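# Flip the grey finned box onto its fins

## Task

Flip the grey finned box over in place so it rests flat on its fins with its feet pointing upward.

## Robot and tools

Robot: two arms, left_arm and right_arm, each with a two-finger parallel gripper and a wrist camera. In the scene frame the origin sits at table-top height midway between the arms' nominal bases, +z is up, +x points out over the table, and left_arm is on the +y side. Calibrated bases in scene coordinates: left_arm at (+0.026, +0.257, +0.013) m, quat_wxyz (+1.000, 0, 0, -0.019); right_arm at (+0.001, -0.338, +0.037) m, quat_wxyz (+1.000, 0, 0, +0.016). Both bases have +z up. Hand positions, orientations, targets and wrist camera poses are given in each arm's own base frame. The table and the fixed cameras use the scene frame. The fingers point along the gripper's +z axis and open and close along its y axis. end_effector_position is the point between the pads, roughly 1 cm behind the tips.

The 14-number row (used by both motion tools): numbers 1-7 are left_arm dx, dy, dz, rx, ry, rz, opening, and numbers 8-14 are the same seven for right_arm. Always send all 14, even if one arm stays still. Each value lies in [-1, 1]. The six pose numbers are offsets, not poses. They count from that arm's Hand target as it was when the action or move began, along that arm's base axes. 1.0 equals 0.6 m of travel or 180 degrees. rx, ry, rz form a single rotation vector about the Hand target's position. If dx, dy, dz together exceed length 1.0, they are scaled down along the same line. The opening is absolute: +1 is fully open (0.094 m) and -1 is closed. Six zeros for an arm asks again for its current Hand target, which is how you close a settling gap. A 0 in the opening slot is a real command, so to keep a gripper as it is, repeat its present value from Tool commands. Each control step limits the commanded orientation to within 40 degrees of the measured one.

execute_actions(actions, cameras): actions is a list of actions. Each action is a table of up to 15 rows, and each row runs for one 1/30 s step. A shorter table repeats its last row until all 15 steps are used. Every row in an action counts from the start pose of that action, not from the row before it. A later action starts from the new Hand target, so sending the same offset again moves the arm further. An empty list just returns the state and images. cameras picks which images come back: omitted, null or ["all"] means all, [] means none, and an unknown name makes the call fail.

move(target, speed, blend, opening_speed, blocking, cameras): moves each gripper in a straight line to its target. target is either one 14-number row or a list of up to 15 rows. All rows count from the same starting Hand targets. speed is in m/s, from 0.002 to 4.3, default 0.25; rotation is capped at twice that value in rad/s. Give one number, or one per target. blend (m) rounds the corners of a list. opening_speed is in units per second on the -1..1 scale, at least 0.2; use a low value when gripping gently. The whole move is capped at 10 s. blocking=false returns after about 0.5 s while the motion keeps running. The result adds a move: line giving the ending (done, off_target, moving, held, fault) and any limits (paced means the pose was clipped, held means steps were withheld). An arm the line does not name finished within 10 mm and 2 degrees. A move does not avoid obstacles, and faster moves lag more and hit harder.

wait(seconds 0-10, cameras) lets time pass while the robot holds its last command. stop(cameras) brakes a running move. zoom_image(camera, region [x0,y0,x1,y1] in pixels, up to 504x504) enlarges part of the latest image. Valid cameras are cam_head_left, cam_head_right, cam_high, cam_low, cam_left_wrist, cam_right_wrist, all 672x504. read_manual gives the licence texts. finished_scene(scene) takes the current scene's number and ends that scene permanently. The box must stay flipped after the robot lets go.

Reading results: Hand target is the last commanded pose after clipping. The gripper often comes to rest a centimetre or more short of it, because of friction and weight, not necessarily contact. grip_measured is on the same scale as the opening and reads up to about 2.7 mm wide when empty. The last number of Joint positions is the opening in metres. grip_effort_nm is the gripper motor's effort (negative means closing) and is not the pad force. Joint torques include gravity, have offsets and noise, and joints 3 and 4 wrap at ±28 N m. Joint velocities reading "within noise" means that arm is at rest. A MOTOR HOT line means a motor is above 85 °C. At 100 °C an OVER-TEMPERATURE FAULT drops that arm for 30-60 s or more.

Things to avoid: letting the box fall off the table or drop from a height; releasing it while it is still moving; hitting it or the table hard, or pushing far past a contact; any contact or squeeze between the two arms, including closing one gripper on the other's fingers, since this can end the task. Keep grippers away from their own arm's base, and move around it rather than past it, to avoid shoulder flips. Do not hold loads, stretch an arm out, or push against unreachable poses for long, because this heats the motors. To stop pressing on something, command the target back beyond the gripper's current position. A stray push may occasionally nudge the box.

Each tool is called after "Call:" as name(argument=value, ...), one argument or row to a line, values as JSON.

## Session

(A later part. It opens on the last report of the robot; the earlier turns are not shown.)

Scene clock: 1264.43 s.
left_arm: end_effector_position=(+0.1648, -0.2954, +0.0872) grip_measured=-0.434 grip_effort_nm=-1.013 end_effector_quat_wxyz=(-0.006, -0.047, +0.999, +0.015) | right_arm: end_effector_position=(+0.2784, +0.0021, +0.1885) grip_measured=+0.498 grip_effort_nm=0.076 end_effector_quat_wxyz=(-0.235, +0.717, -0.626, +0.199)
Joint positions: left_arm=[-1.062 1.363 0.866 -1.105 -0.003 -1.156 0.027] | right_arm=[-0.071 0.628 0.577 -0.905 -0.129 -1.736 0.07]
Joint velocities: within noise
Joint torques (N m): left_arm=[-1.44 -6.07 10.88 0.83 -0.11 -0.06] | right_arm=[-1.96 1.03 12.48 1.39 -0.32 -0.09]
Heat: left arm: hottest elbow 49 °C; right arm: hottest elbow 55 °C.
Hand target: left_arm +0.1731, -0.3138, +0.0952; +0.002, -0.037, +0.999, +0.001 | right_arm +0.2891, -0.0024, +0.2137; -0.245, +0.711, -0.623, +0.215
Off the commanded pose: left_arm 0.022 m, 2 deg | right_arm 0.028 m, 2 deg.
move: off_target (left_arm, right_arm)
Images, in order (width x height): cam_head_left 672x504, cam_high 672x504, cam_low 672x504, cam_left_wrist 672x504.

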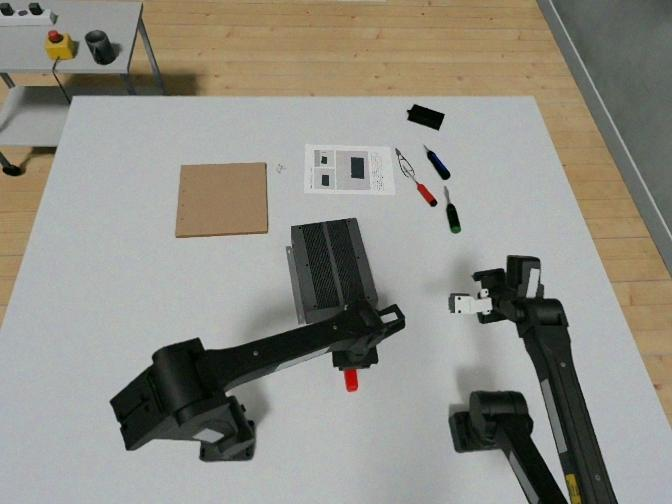

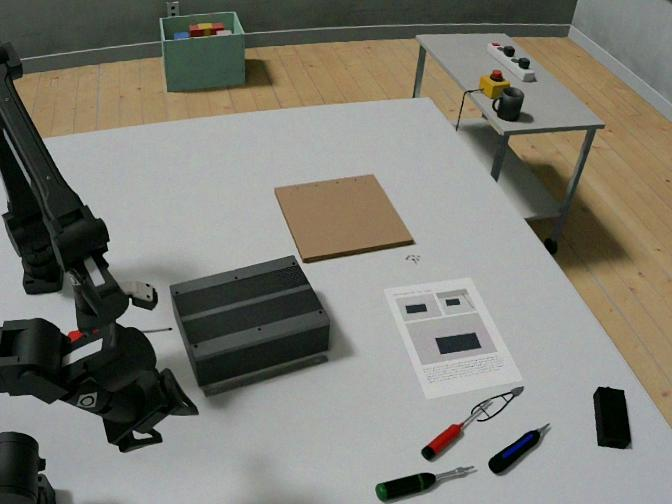

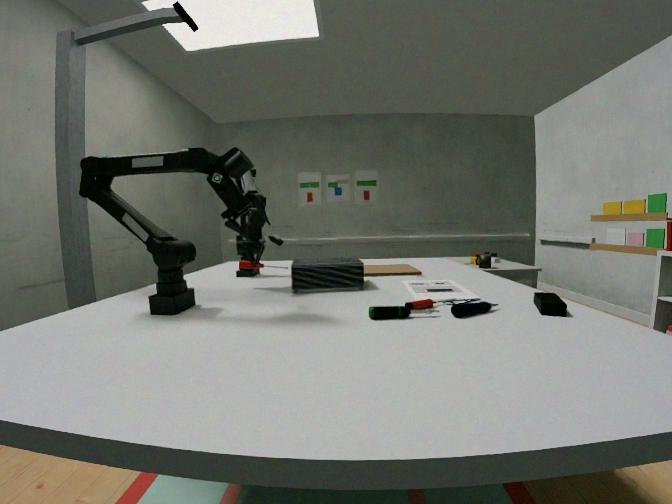

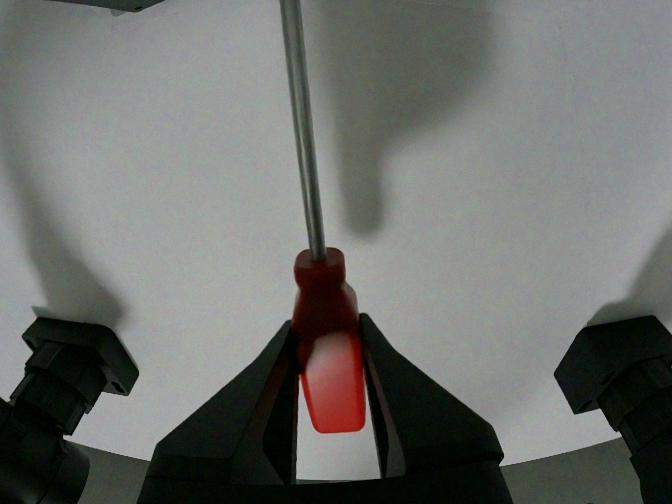

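Call:
move(
  target=[
    [-0.01,0.0,-0.14,0,0,0,-1,0,0,0,0,0,0,0.5],
    [-0.01,0.0,-0.15,0,0,0,-1,0,0,0,0,0,0,0.5],
  ],
  speed=[0.15,0.03],
  cameras=["cam_left_wrist","cam_high","cam_low"],
)

Call:
zoom_image(
  camera="cam_low",
  region=[230, 240, 330, 310],
)

Call:
zoom_image(
  camera="cam_high",
  region=[60, 260, 220, 400],
)

Scene clock: 1283.03 s.
left_arm: end_effector_position=(+0.1704, -0.3126, +0.0128) grip_measured=-0.434 grip_effort_nm=-1.013 end_effector_quat_wxyz=(+0.004, -0.041, +0.999, -0.005) | right_arm: end_effector_position=(+0.2784, +0.0021, +0.1885) grip_measured=+0.498 grip_effort_nm=0.071 end_effector_quat_wxyz=(-0.235, +0.717, -0.626, +0.199)
Joint positions: left_arm=[-1.072 1.513 0.786 -0.832 -0.003 -1.155 0.027] | right_arm=[-0.071 0.628 0.577 -0.905 -0.129 -1.736 0.07]
Joint velocities: within noise
Joint torques (N m): left_arm=[-1.61 -7.06 6.31 1.07 -0.1 -0.2] | right_arm=[-2.26 1.32 12.55 1.25 -0.32 -0.04]
Heat: left arm: hottest elbow 47 °C; right arm: hottest elbow 55 °C.
Hand target: left_arm +0.1672, -0.3137, +0.0052; +0.002, -0.037, +0.999, +0.001 | right_arm +0.2891, -0.0024, +0.2137; -0.245, +0.711, -0.623, +0.215
Off the commanded pose: left_arm 0.008 m, 1 deg | right_arm 0.028 m, 2 deg.
move: off_target (right_arm)
Images, in order (width x height): cam_high 672x504, cam_low 672x504, cam_left_wrist 672x504.

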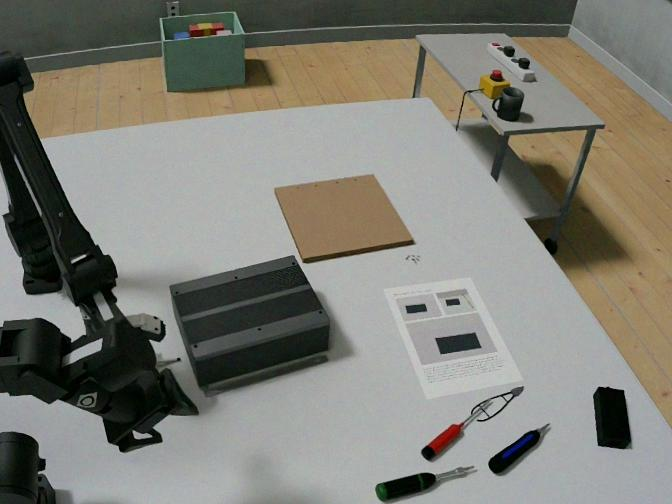

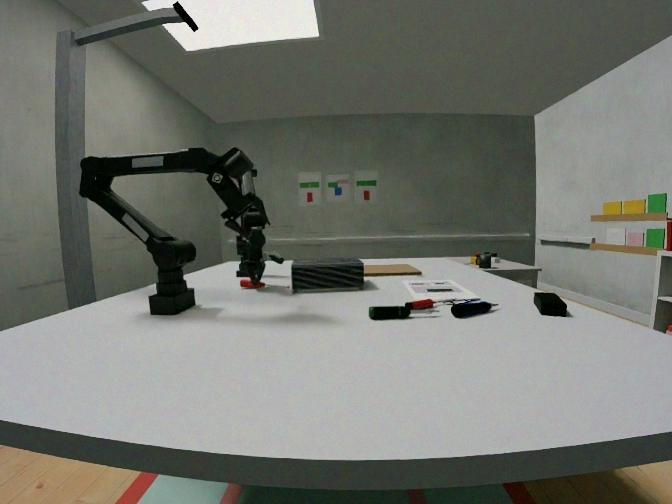

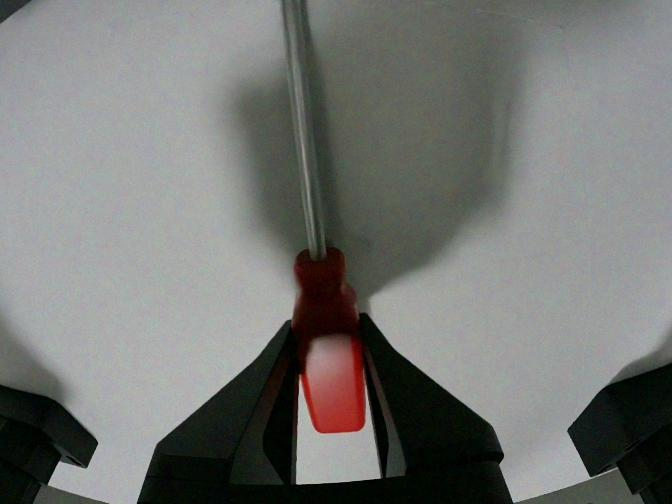

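Scaled by 5.040.

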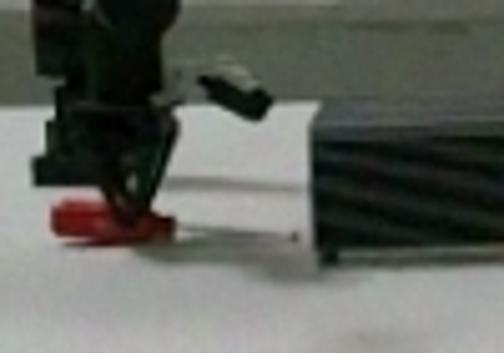

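Scaled by 3.150.

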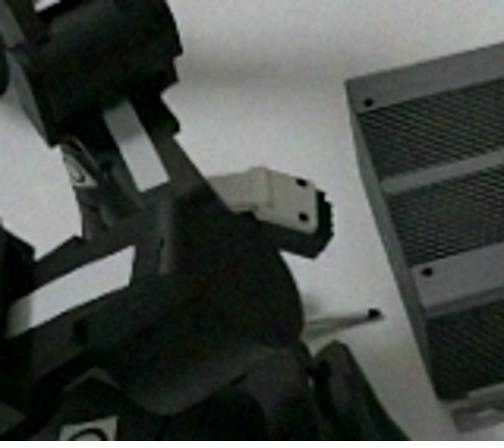

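Call:
move(
  target=[
    [0.0,0.0,0.005,-0.004,0.0218,0,-1,0,0,0,0,0,0,0.5],
    [0.0,0.0,0.0,-0.004,0.0218,0,-1,0,0,0,0,0,0,0.5],
    [0.082,0.015,0.0,-0.004,0.0218,0,-1,0,0,0,0,0,0,0.5],
  ],
  speed=[0.05,0.03,0.05],
  cameras=["cam_left_wrist","cam_high","cam_low"],
)

Call:
zoom_image(
  camera="cam_low",
  region=[230, 240, 330, 310],
)

Call:
zoom_image(
  camera="cam_high",
  region=[60, 260, 220, 400],
)

Scene clock: 1300.20 s.
left_arm: end_effector_position=(+0.1976, -0.3005, +0.0108) grip_measured=-0.434 grip_effort_nm=-1.009 end_effector_quat_wxyz=(-0.029, -0.034, +0.999, -0.005) | right_arm: end_effector_position=(+0.2784, +0.0021, +0.1885) grip_measured=+0.498 grip_effort_nm=0.071 end_effector_quat_wxyz=(-0.235, +0.717, -0.626, +0.199)
Joint positions: left_arm=[-0.962 1.546 0.817 -0.865 0.054 -1.029 0.027] | right_arm=[-0.071 0.628 0.577 -0.905 -0.129 -1.736 0.07]
Joint velocities: within noise
Joint torques (N m): left_arm=[2.55 -5.71 9.25 0.66 0.15 0.12] | right_arm=[-1.38 1.2 12.53 1.28 -0.31 -0.05]
Heat: left arm: hottest elbow 46 °C; right arm: hottest elbow 55 °C.
Hand target: left_arm +0.2165, -0.3047, +0.0052; -0.032, -0.037, +0.999, -0.004 | right_arm +0.2891, -0.0024, +0.2137; -0.245, +0.711, -0.623, +0.215
Off the commanded pose: left_arm 0.020 m, 1 deg | right_arm 0.028 m, 2 deg.
move: off_target (left_arm, right_arm)
Images, in order (width x height): cam_high 672x504, cam_low 672x504, cam_left_wrist 672x504.

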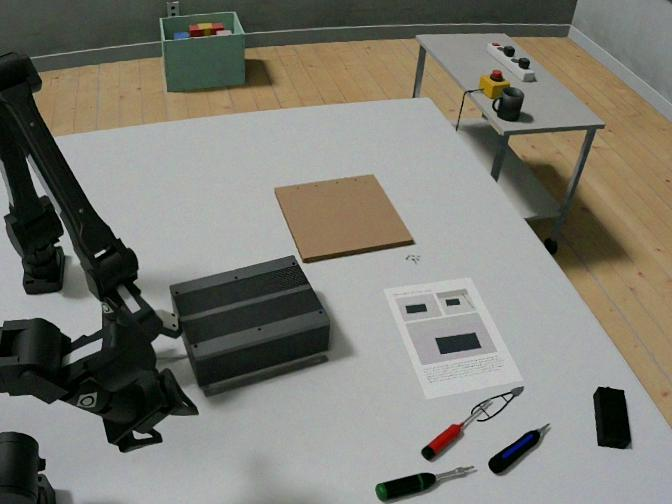

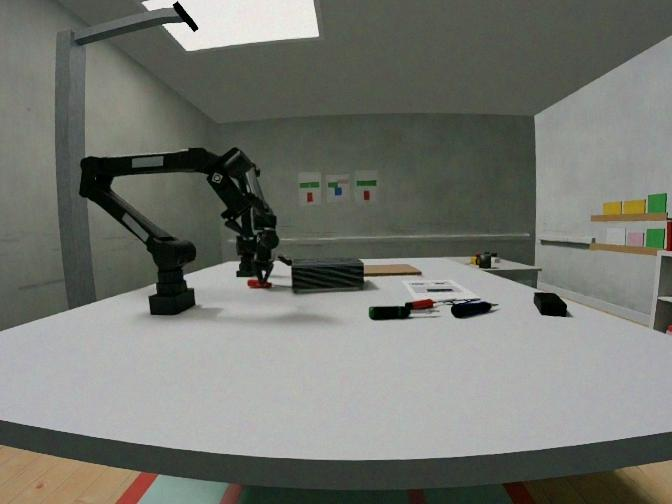

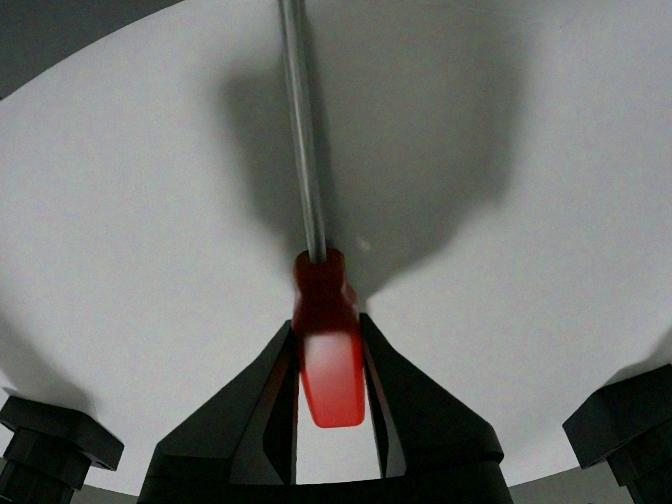

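Scaled by 5.040.

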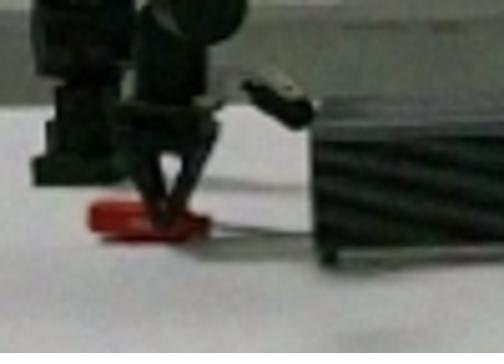

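Scaled by 3.150.

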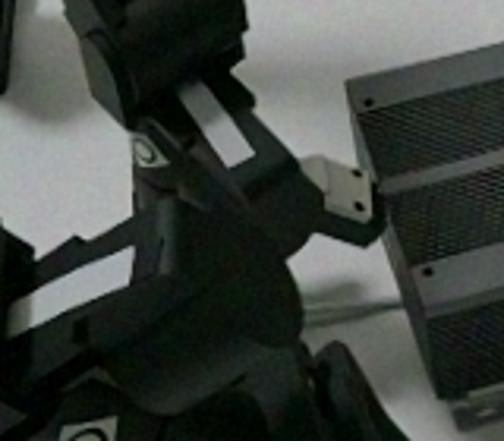

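Call:
move(
  target=[
    [-0.03,-0.003,0.0,0,0,0,-1,0,0,0,0,0,0,0.5],
    [-0.03,-0.003,0.07,0,0,0,-1,0,0,0,0,0,0,0.5],
  ],
  speed=[0.05,0.04],
  cameras=["cam_left_wrist","cam_high","cam_low"],
)

Call:
zoom_image(
  camera="cam_low",
  region=[230, 220, 390, 310],
)

Call:
zoom_image(
  camera="cam_high",
  region=[60, 260, 220, 400],
)

Scene clock: 1315.77 s.
left_arm: end_effector_position=(+0.1879, -0.2894, +0.0280) grip_measured=-0.434 grip_effort_nm=-1.009 end_effector_quat_wxyz=(-0.048, -0.035, +0.998, +0.018) | right_arm: end_effector_position=(+0.2784, +0.0021, +0.1885) grip_measured=+0.498 grip_effort_nm=0.076 end_effector_quat_wxyz=(-0.235, +0.717, -0.626, +0.199)
Joint positions: left_arm=[-0.964 1.513 0.834 -0.974 0.06 -1.031 0.027] | right_arm=[-0.071 0.628 0.577 -0.905 -0.129 -1.736 0.07]
Joint velocities: within noise
Joint torques (N m): left_arm=[-1.14 -10.52 9.83 -0.08 0 -0.3] | right_arm=[-1.61 1.03 12.52 1.14 -0.32 -0.03]
Heat: left arm: hottest elbow 45 °C; right arm: hottest elbow 55 °C.
Hand target: left_arm +0.1984, -0.3067, +0.0473; -0.032, -0.037, +0.999, -0.004 | right_arm +0.2891, -0.0024, +0.2137; -0.245, +0.711, -0.623, +0.215
Off the commanded pose: left_arm 0.028 m, 3 deg | right_arm 0.028 m, 2 deg.
move: off_target (left_arm, right_arm)
Images, in order (width x height): cam_high 672x504, cam_low 672x504, cam_left_wrist 672x504.

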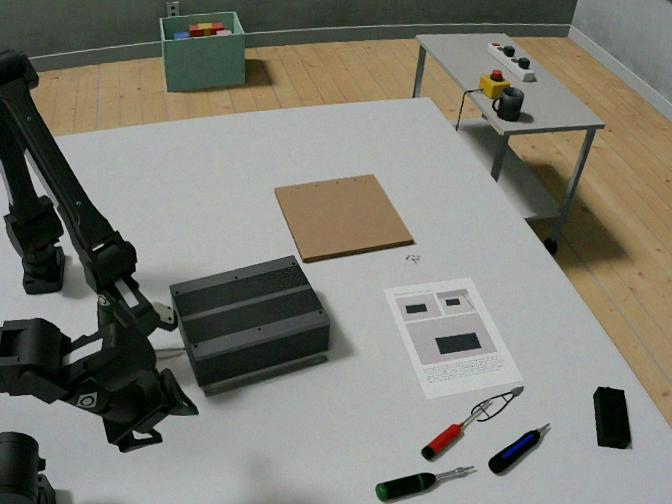

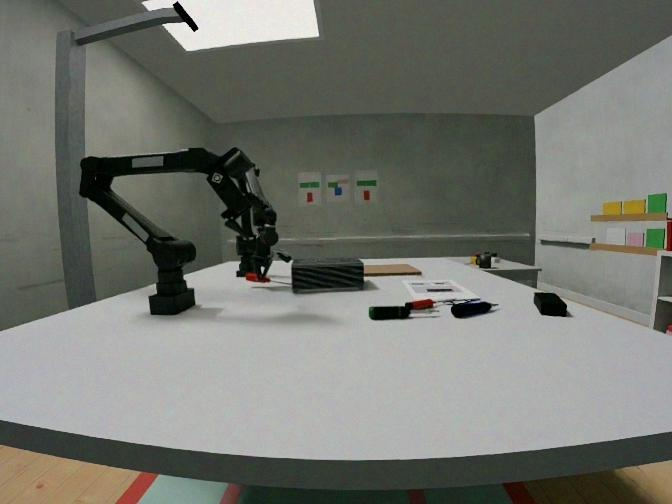

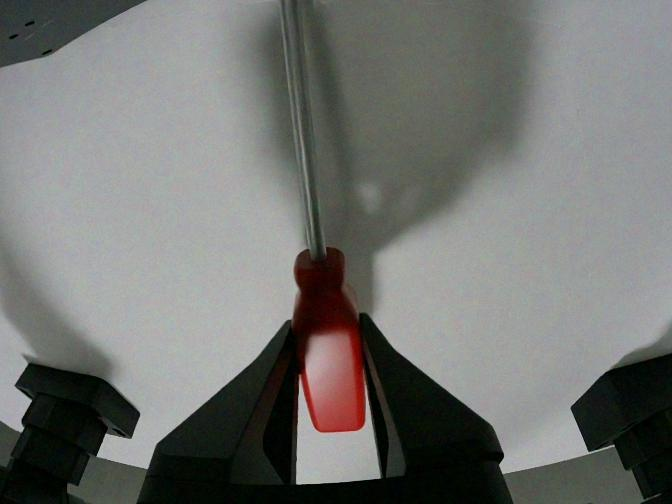

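Scaled by 3.150.

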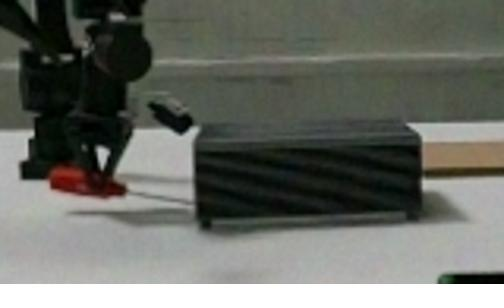

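Scaled by 3.150.

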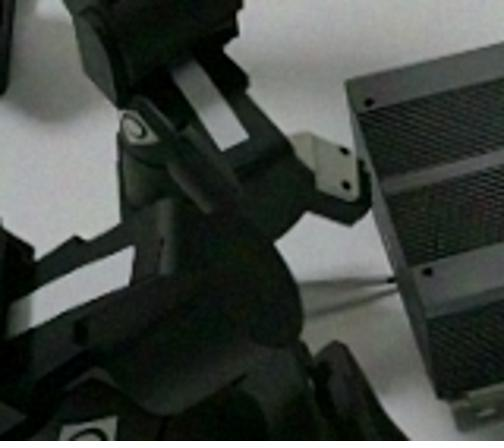

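Call:
move(
  target=[
    [-0.1,-0.015,0.0,0.004,-0.0218,0,-1,0,0,0,0,0,0,0.5],
    [-0.1,-0.015,-0.073,0.004,-0.0218,0,-1,0,0,0,0,0,0,0.5],
    [-0.1,-0.015,-0.073,0.004,-0.0218,0,0.1,0,0,0,0,0,0,0.5],
    [-0.16,-0.026,-0.073,0.004,-0.0218,0,0.1,0,0,0,0,0,0,0.5],
  ],
  speed=[0.1,0.06,0.05,0.08],
  cameras=["cam_left_wrist","cam_low"],
)

Call:
zoom_image(
  camera="cam_low",
  region=[210, 230, 330, 310],
)

Scene clock: 1339.20 s.
left_arm: end_effector_position=(+0.1047, -0.3217, +0.0063) grip_measured=+0.097 grip_effort_nm=0.154 end_effector_quat_wxyz=(+0.001, -0.034, +0.999, +0.001) | right_arm: end_effector_position=(+0.2784, +0.0021, +0.1885) grip_measured=+0.498 grip_effort_nm=0.071 end_effector_quat_wxyz=(-0.235, +0.717, -0.626, +0.199)
Joint positions: left_arm=[-1.256 1.493 0.74 -0.819 -0.003 -1.325 0.052] | right_arm=[-0.071 0.628 0.577 -0.905 -0.129 -1.736 0.07]
Joint velocities: within noise
Joint torques (N m): left_arm=[-1.49 -7.82 5.94 0.99 -0.1 -0.34] | right_arm=[-1.67 1.26 12.64 1.25 -0.32 -0.07]
Heat: left arm: hottest elbow 45 °C; right arm: hottest elbow 56 °C.
Hand target: left_arm +0.1024, -0.3222, +0.0034; +0.002, -0.037, +0.999, +0.001 | right_arm +0.2891, -0.0024, +0.2137; -0.245, +0.711, -0.623, +0.215
Off the commanded pose: left_arm 0.004 m, 0 deg | right_arm 0.028 m, 2 deg.
move: off_target (right_arm)
Images, in order (width x height): cam_low 672x504, cam_left_wrist 672x504.

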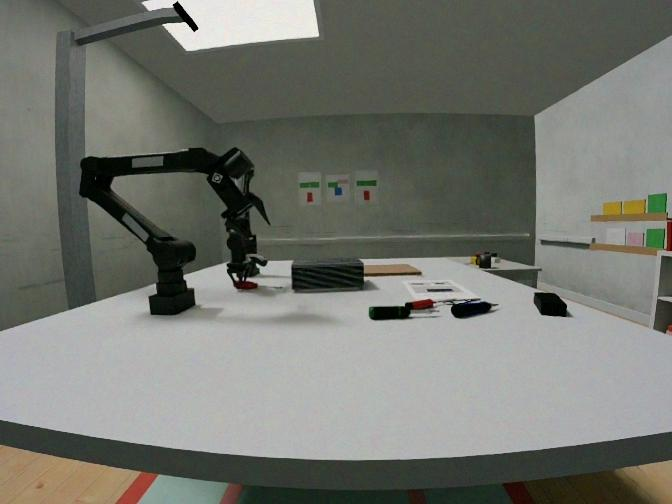

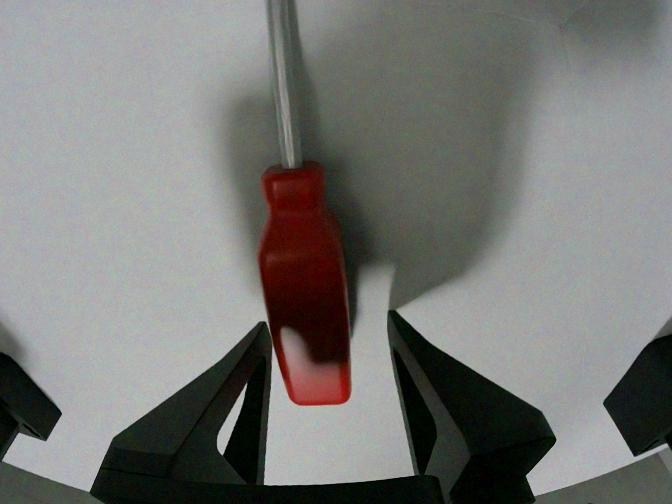

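Scaled by 4.200.

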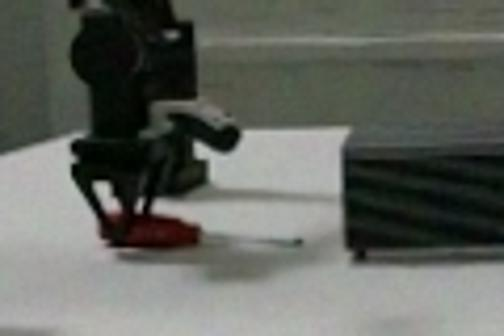

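Call:
move(
  target=[
    [0,0,0,0,0,0,-1,0,0,0,0,0,0,0.5],
    [0,0,0.02,-0.006,0.0327,0,-1,0,0,0,0,0,0,0.5],
    [0.093,0.017,0.017,-0.006,0.0327,0,-1,0,0,0,0,0,0,0.5],
  ],
  speed=[0.05,0.05,0.06],
  cameras=["cam_left_wrist","cam_low","cam_high"],
)

Call:
zoom_image(
  camera="cam_low",
  region=[230, 240, 330, 310],
)

Call:
zoom_image(
  camera="cam_high",
  region=[60, 260, 220, 400],
)

Scene clock: 1355.23 s.
left_arm: end_effector_position=(+0.1502, -0.3016, +0.0113) grip_measured=-0.410 grip_effort_nm=-1.013 end_effector_quat_wxyz=(-0.048, -0.041, +0.998, -0.004) | right_arm: end_effector_position=(+0.2784, +0.0021, +0.1885) grip_measured=+0.498 grip_effort_nm=0.071 end_effector_quat_wxyz=(-0.235, +0.717, -0.626, +0.199)
Joint positions: left_arm=[-1.062 1.5 0.763 -0.87 0.089 -1.141 0.028] | right_arm=[-0.071 0.628 0.577 -0.905 -0.129 -1.736 0.07]
Joint velocities: within noise
Joint torques (N m): left_arm=[-0.09 -6.59 9.09 0.2 0.23 -0.07] | right_arm=[-0.97 1.03 12.51 1.36 -0.27 -0.07]
Heat: left arm: hottest elbow 44 °C; right arm: hottest elbow 56 °C.
Hand target: left_arm +0.1582, -0.3120, +0.0136; -0.050, -0.037, +0.998, -0.006 | right_arm +0.2891, -0.0024, +0.2137; -0.245, +0.711, -0.623, +0.215
Off the commanded pose: left_arm 0.013 m, 1 deg | right_arm 0.028 m, 2 deg.
move: off_target (left_arm, right_arm)
Images, in order (width x height): cam_high 672x504, cam_low 672x504, cam_left_wrist 672x504.

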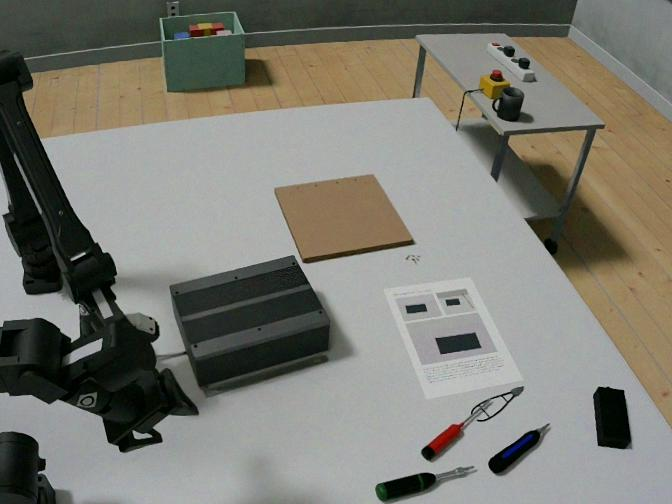

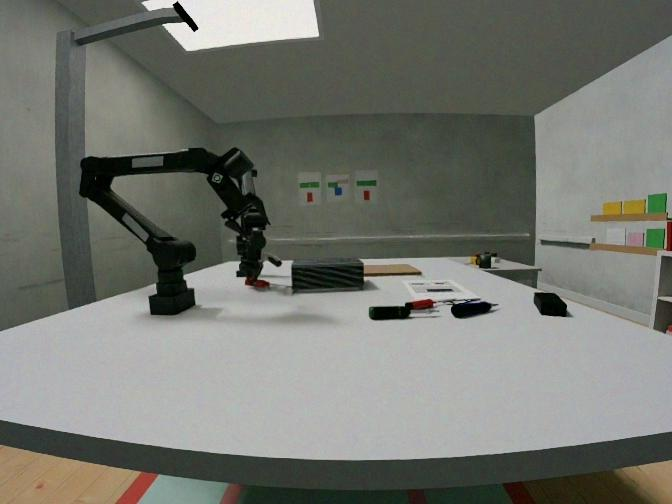

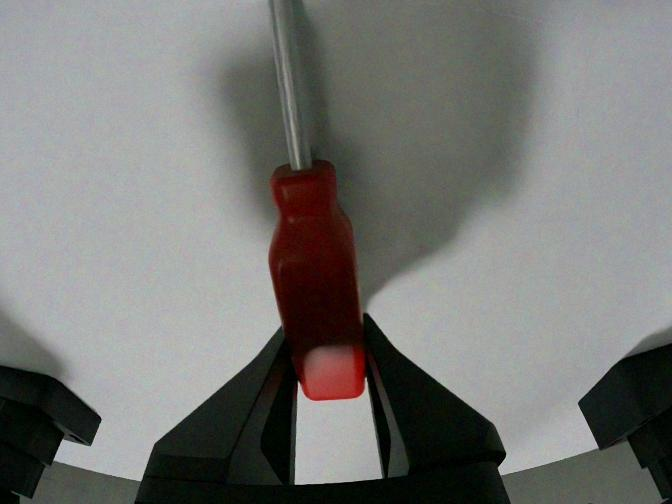

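Scaled by 5.040.

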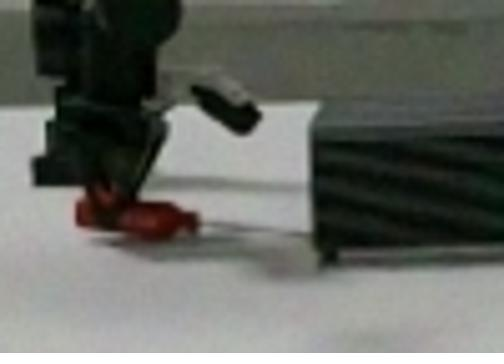

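Scaled by 3.150.

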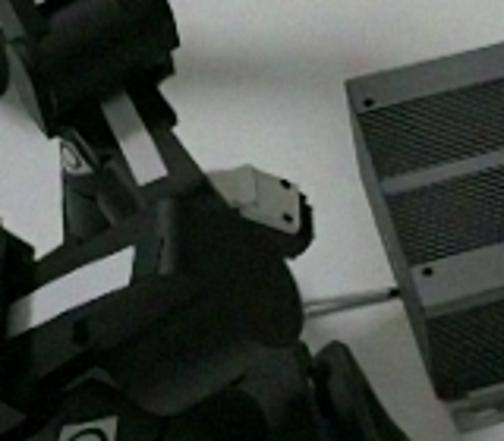

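Call:
zoom_image(
  camera="cam_high",
  region=[150, 320, 220, 400],
)

Call:
zoom_image(
  camera="cam_low",
  region=[265, 270, 305, 300],
)

Scaled by 6.300.

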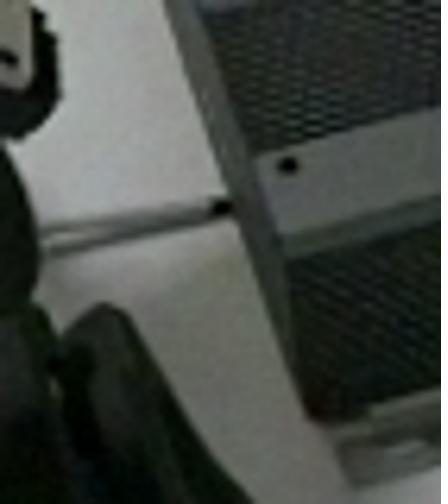

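Scaled by 12.600.

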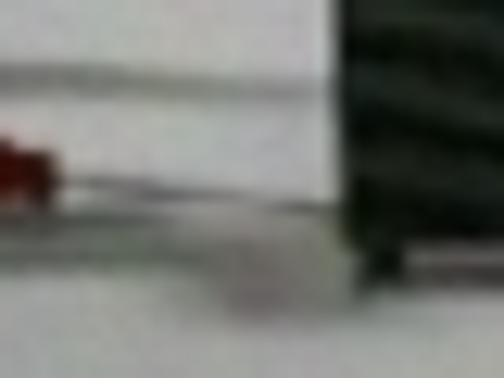

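Call:
move(
  target=[
    [-0.02,-0.004,0,0,0,0,-1,0,0,0,0,0,0,0.5],
    [-0.02,-0.004,0.004,-0.005,0.027,0,-1,0,0,0,0,0,0,0.5],
    [-0.02,-0.004,-0.006,-0.005,0.027,0,-1,0,0,0,0,0,0,0.5],
  ],
  speed=[0.05,0.05,0.04],
  cameras=["cam_low","cam_high"],
)

Call:
zoom_image(
  camera="cam_low",
  region=[240, 270, 305, 300],
)

Call:
zoom_image(
  camera="cam_high",
  region=[150, 320, 220, 400],
)

Scene clock: 1373.20 s.
left_arm: end_effector_position=(+0.1408, -0.3076, +0.0137) grip_measured=-0.410 grip_effort_nm=-1.009 end_effector_quat_wxyz=(-0.086, -0.039, +0.995, -0.012) | right_arm: end_effector_position=(+0.2784, +0.0021, +0.1885) grip_measured=+0.498 grip_effort_nm=0.076 end_effector_quat_wxyz=(-0.235, +0.717, -0.626, +0.199)
Joint positions: left_arm=[-1.057 1.512 0.779 -0.895 0.164 -1.13 0.028] | right_arm=[-0.071 0.628 0.577 -0.905 -0.129 -1.736 0.07]
Joint velocities: within noise
Joint torques (N m): left_arm=[0.03 -6.07 8.09 0.64 0.55 -0.06] | right_arm=[-2.32 1.61 12.59 1.16 -0.31 -0.03]
Heat: left arm: hottest elbow 46 °C; right arm: hottest elbow 56 °C.
Hand target: left_arm +0.1462, -0.3143, +0.0100; -0.092, -0.037, +0.995, -0.013 | right_arm +0.2891, -0.0024, +0.2137; -0.245, +0.711, -0.623, +0.215
Off the commanded pose: left_arm 0.009 m, 1 deg | right_arm 0.028 m, 2 deg.
move: off_target (right_arm)
Images, in order (width x height): cam_high 672x504, cam_low 672x504.

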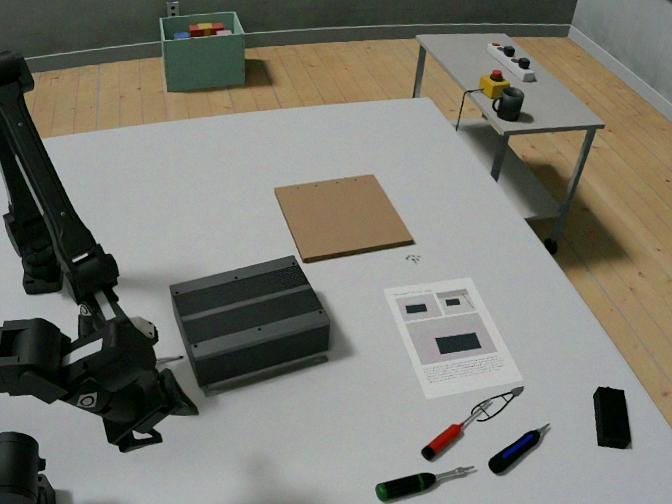

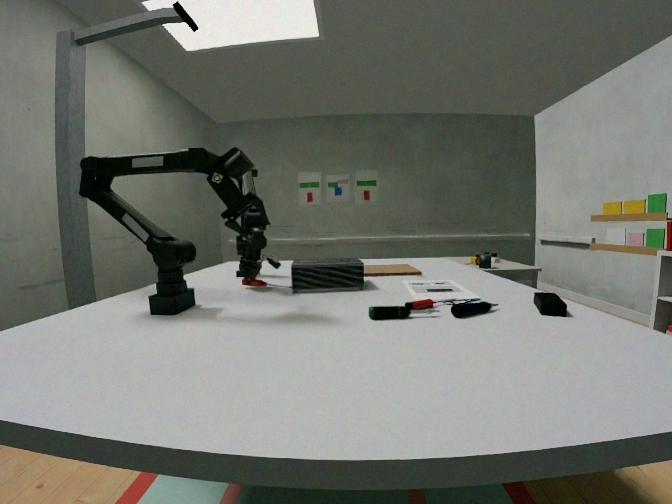

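Scaled by 7.754.

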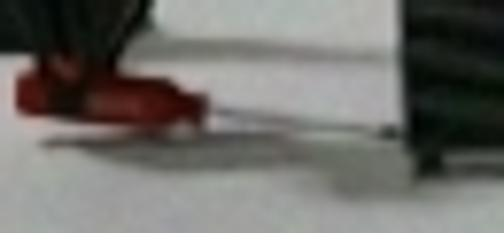

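Scaled by 6.300.

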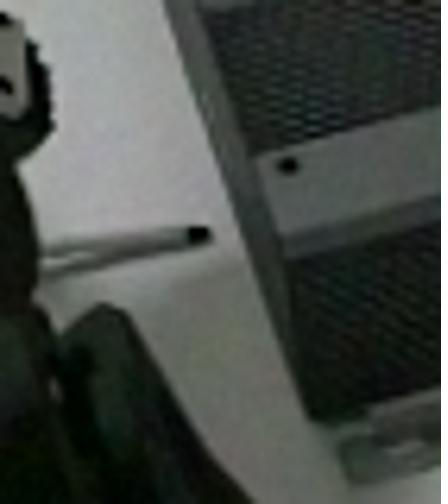

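Call:
move(
  target=[
    [0,0,-0.02,0,0,0,-1,0,0,0,0,0,0,0.5],
    [0.075,0.014,-0.02,0,0,0,-1,0,0,0,0,0,0,0.5],
  ],
  speed=[0.04,0.05],
  cameras=["cam_low","cam_high"],
)

Call:
zoom_image(
  camera="cam_low",
  region=[240, 270, 305, 300],
)

Call:
zoom_image(
  camera="cam_high",
  region=[150, 320, 220, 400],
)

Scene clock: 1382.13 s.
left_arm: end_effector_position=(+0.1853, -0.3056, +0.0066) grip_measured=-0.410 grip_effort_nm=-1.009 end_effector_quat_wxyz=(-0.085, -0.038, +0.995, -0.024) | right_arm: end_effector_position=(+0.2784, +0.0021, +0.1885) grip_measured=+0.498 grip_effort_nm=0.071 end_effector_quat_wxyz=(-0.235, +0.717, -0.626, +0.199)
Joint positions: left_arm=[-0.944 1.57 0.823 -0.878 0.168 -1.016 0.028] | right_arm=[-0.071 0.628 0.577 -0.905 -0.129 -1.736 0.07]
Joint velocities: within noise
Joint torques (N m): left_arm=[0.26 -6.12 7.84 0.24 0.08 -0.03] | right_arm=[-2.02 0.91 12.37 1.29 -0.31 -0.07]
Heat: left arm: hottest elbow 45 °C; right arm: hottest elbow 56 °C.
Hand target: left_arm +0.1912, -0.3059, -0.0020; -0.092, -0.037, +0.995, -0.013 | right_arm +0.2891, -0.0024, +0.2137; -0.245, +0.711, -0.623, +0.215
Off the commanded pose: left_arm 0.010 m, 2 deg | right_arm 0.028 m, 2 deg.
move: off_target (right_arm)
Images, in order (width x height): cam_high 672x504, cam_low 672x504.

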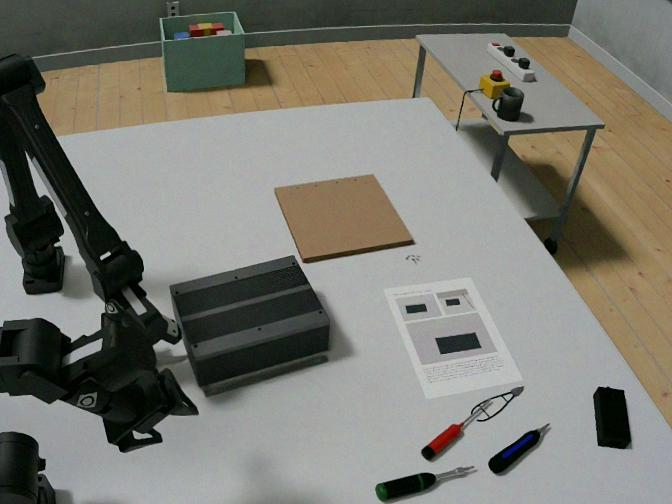

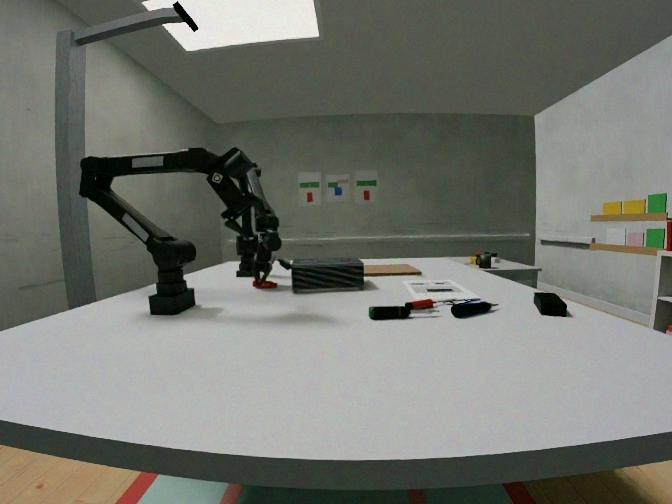

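Scaled by 7.754.

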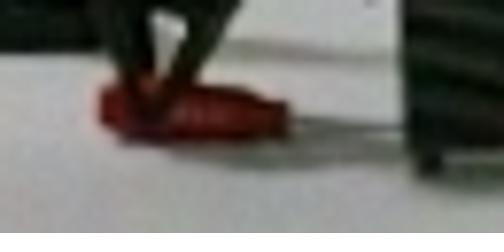

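Scaled by 6.300.

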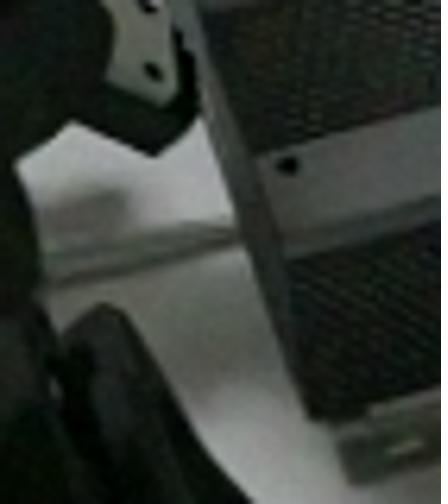

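Call:
move(
  target=[
    [0.005,0.001,0.06,0,0,0,-1,0,0,0,0,0,0,0.5],
    [0.017,0.003,0.11,0,0,0,-1,0,0,0,0,0,0,0.5],
    [0.037,0.007,0.17,0,0,0,-1,0,0,0,0,0,0,0.5],
  ],
  speed=[0.04,0.04,0.04],
  cameras=["cam_low","cam_high","cam_left_wrist"],
)

Call:
zoom_image(
  camera="cam_low",
  region=[230, 220, 390, 310],
)

Scene clock: 1397.53 s.
left_arm: end_effector_position=(+0.1869, -0.2866, +0.0693) grip_measured=-0.410 grip_effort_nm=-1.013 end_effector_quat_wxyz=(-0.125, -0.026, +0.992, +0.020) | right_arm: end_effector_position=(+0.2784, +0.0021, +0.1885) grip_measured=+0.498 grip_effort_nm=0.076 end_effector_quat_wxyz=(-0.235, +0.717, -0.626, +0.199)
Joint positions: left_arm=[-0.903 1.5 0.934 -1.189 0.176 -0.94 0.028] | right_arm=[-0.071 0.628 0.577 -0.905 -0.129 -1.736 0.07]
Joint velocities: within noise
Joint torques (N m): left_arm=[1.32 -12.34 11.74 -0.23 -0.5 -0.29] | right_arm=[-2.37 1.44 12.63 1.28 -0.38 -0.02]
Heat: left arm: hottest elbow 44 °C; right arm: hottest elbow 56 °C.
Hand target: left_arm +0.2135, -0.3018, +0.1000; -0.092, -0.037, +0.995, -0.013 | right_arm +0.2891, -0.0024, +0.2137; -0.245, +0.711, -0.623, +0.215
Off the commanded pose: left_arm 0.043 m, 5 deg | right_arm 0.028 m, 2 deg.
move: off_target (left_arm, right_arm)
Images, in order (width x height): cam_high 672x504, cam_low 672x504, cam_left_wrist 672x504.

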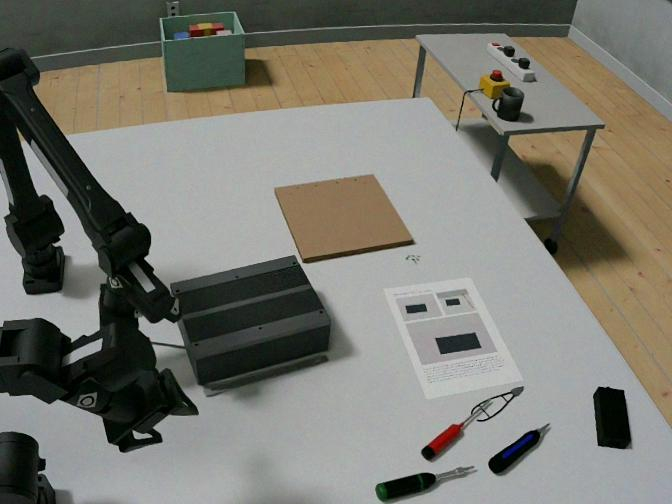

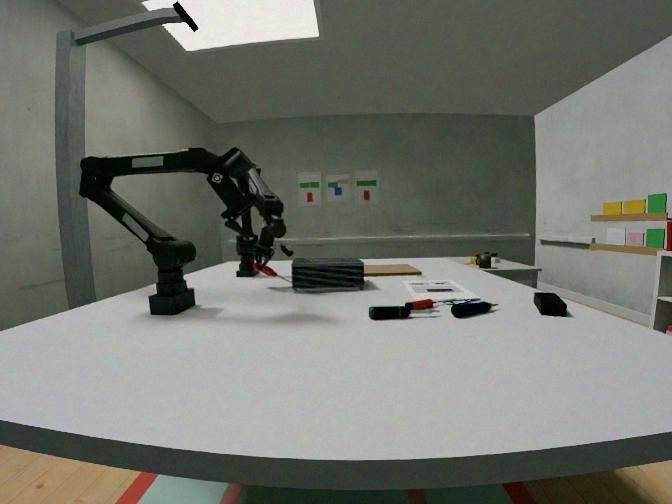

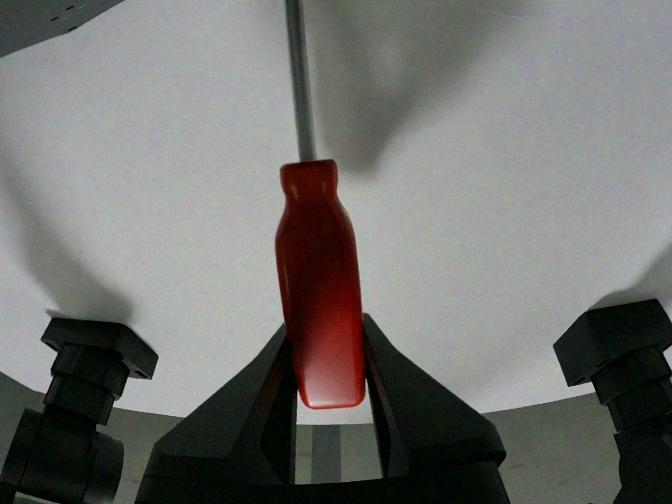

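Scaled by 3.150.

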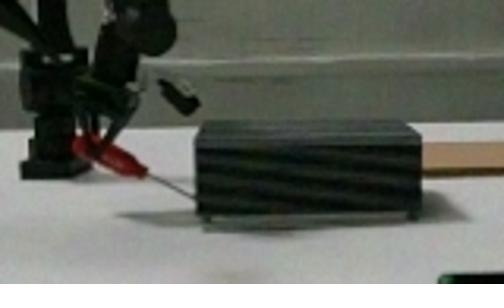

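Call:
zoom_image(
  camera="cam_high",
  region=[140, 300, 350, 420],
)

Call:
zoom_image(
  camera="cam_low",
  region=[265, 245, 375, 310],
)

Scaled by 2.400.

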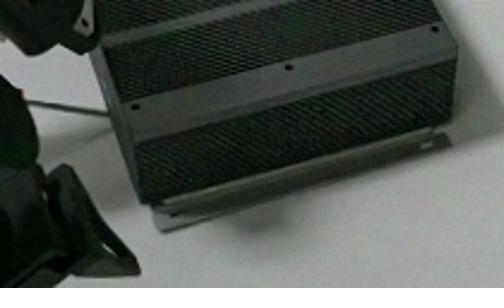

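Scaled by 4.582.

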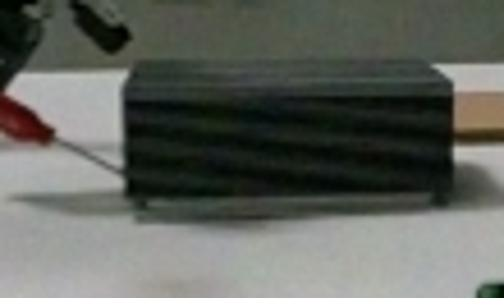

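Call:
move(
  target=[
    [0.03,0.005,0.05,0,0,0,-1,0,0,0,0,0,0,0.5],
    [0.04,0.007,0.12,0,0,0,-1,0,0,0,0,0,0,0.5],
  ],
  speed=[0.04,0.04],
  cameras=["cam_low","cam_high","cam_left_wrist"],
)

Call:
zoom_image(
  camera="cam_high",
  region=[140, 300, 350, 420],
)

Call:
zoom_image(
  camera="cam_low",
  region=[235, 235, 375, 310],
)

Scene clock: 1417.90 s.
left_arm: end_effector_position=(+0.2144, -0.2866, +0.1469) grip_measured=-0.410 grip_effort_nm=-1.009 end_effector_quat_wxyz=(-0.125, -0.036, +0.991, +0.015) | right_arm: end_effector_position=(+0.2784, +0.0021, +0.1885) grip_measured=+0.498 grip_effort_nm=0.071 end_effector_quat_wxyz=(-0.235, +0.717, -0.626, +0.199)
Joint positions: left_arm=[-0.844 1.444 1.101 -1.411 0.174 -0.901 0.028] | right_arm=[-0.071 0.628 0.577 -0.905 -0.129 -1.736 0.07]
Joint velocities: within noise
Joint torques (N m): left_arm=[0.62 -10.81 12.36 0.36 -0.6 -0.12] | right_arm=[-1.9 0.62 12.51 1.21 -0.32 -0.03]
Heat: left arm: hottest elbow 45 °C; right arm: hottest elbow 57 °C.
Hand target: left_arm +0.2374, -0.2976, +0.1721; -0.092, -0.037, +0.995, -0.013 | right_arm +0.2891, -0.0024, +0.2137; -0.245, +0.711, -0.623, +0.215
Off the commanded pose: left_arm 0.036 m, 5 deg | right_arm 0.028 m, 2 deg.
move: off_target (left_arm, right_arm)
Images, in order (width x height): cam_high 672x504, cam_low 672x504, cam_left_wrist 672x504.

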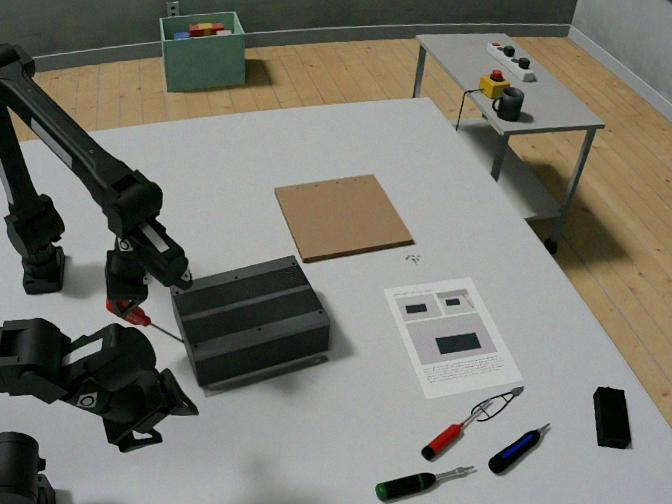

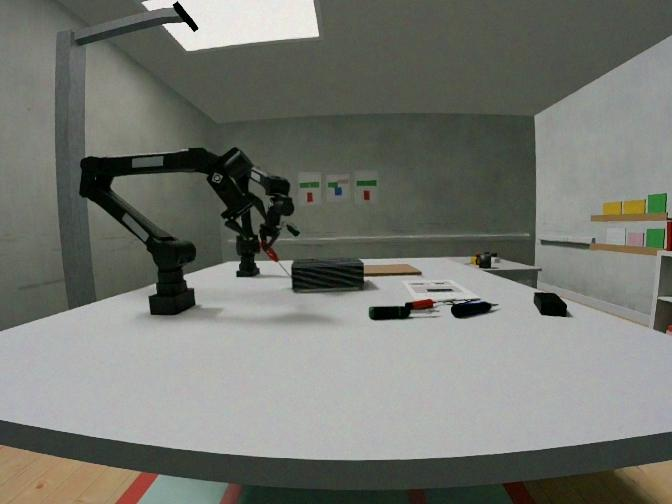

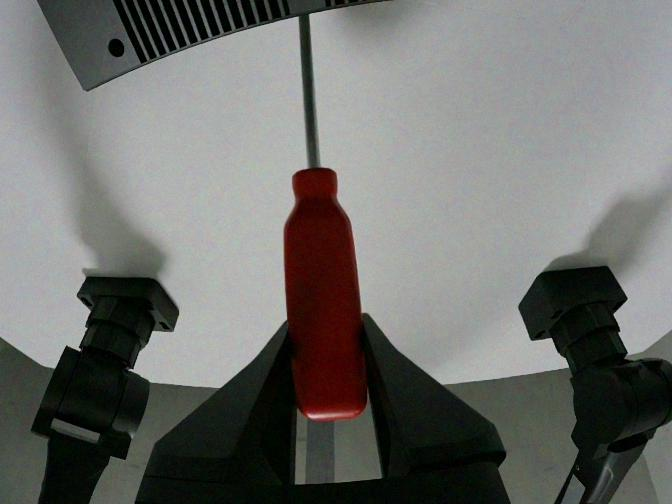

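Scaled by 2.400.

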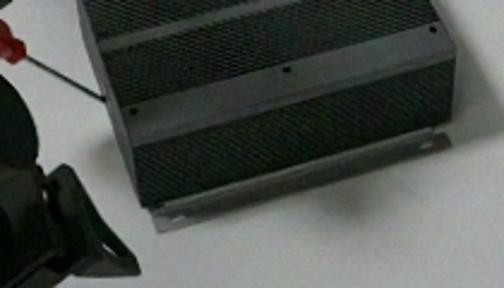

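Scaled by 3.600.

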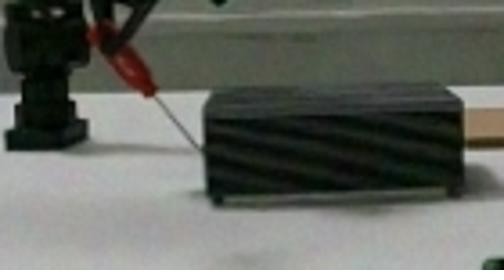

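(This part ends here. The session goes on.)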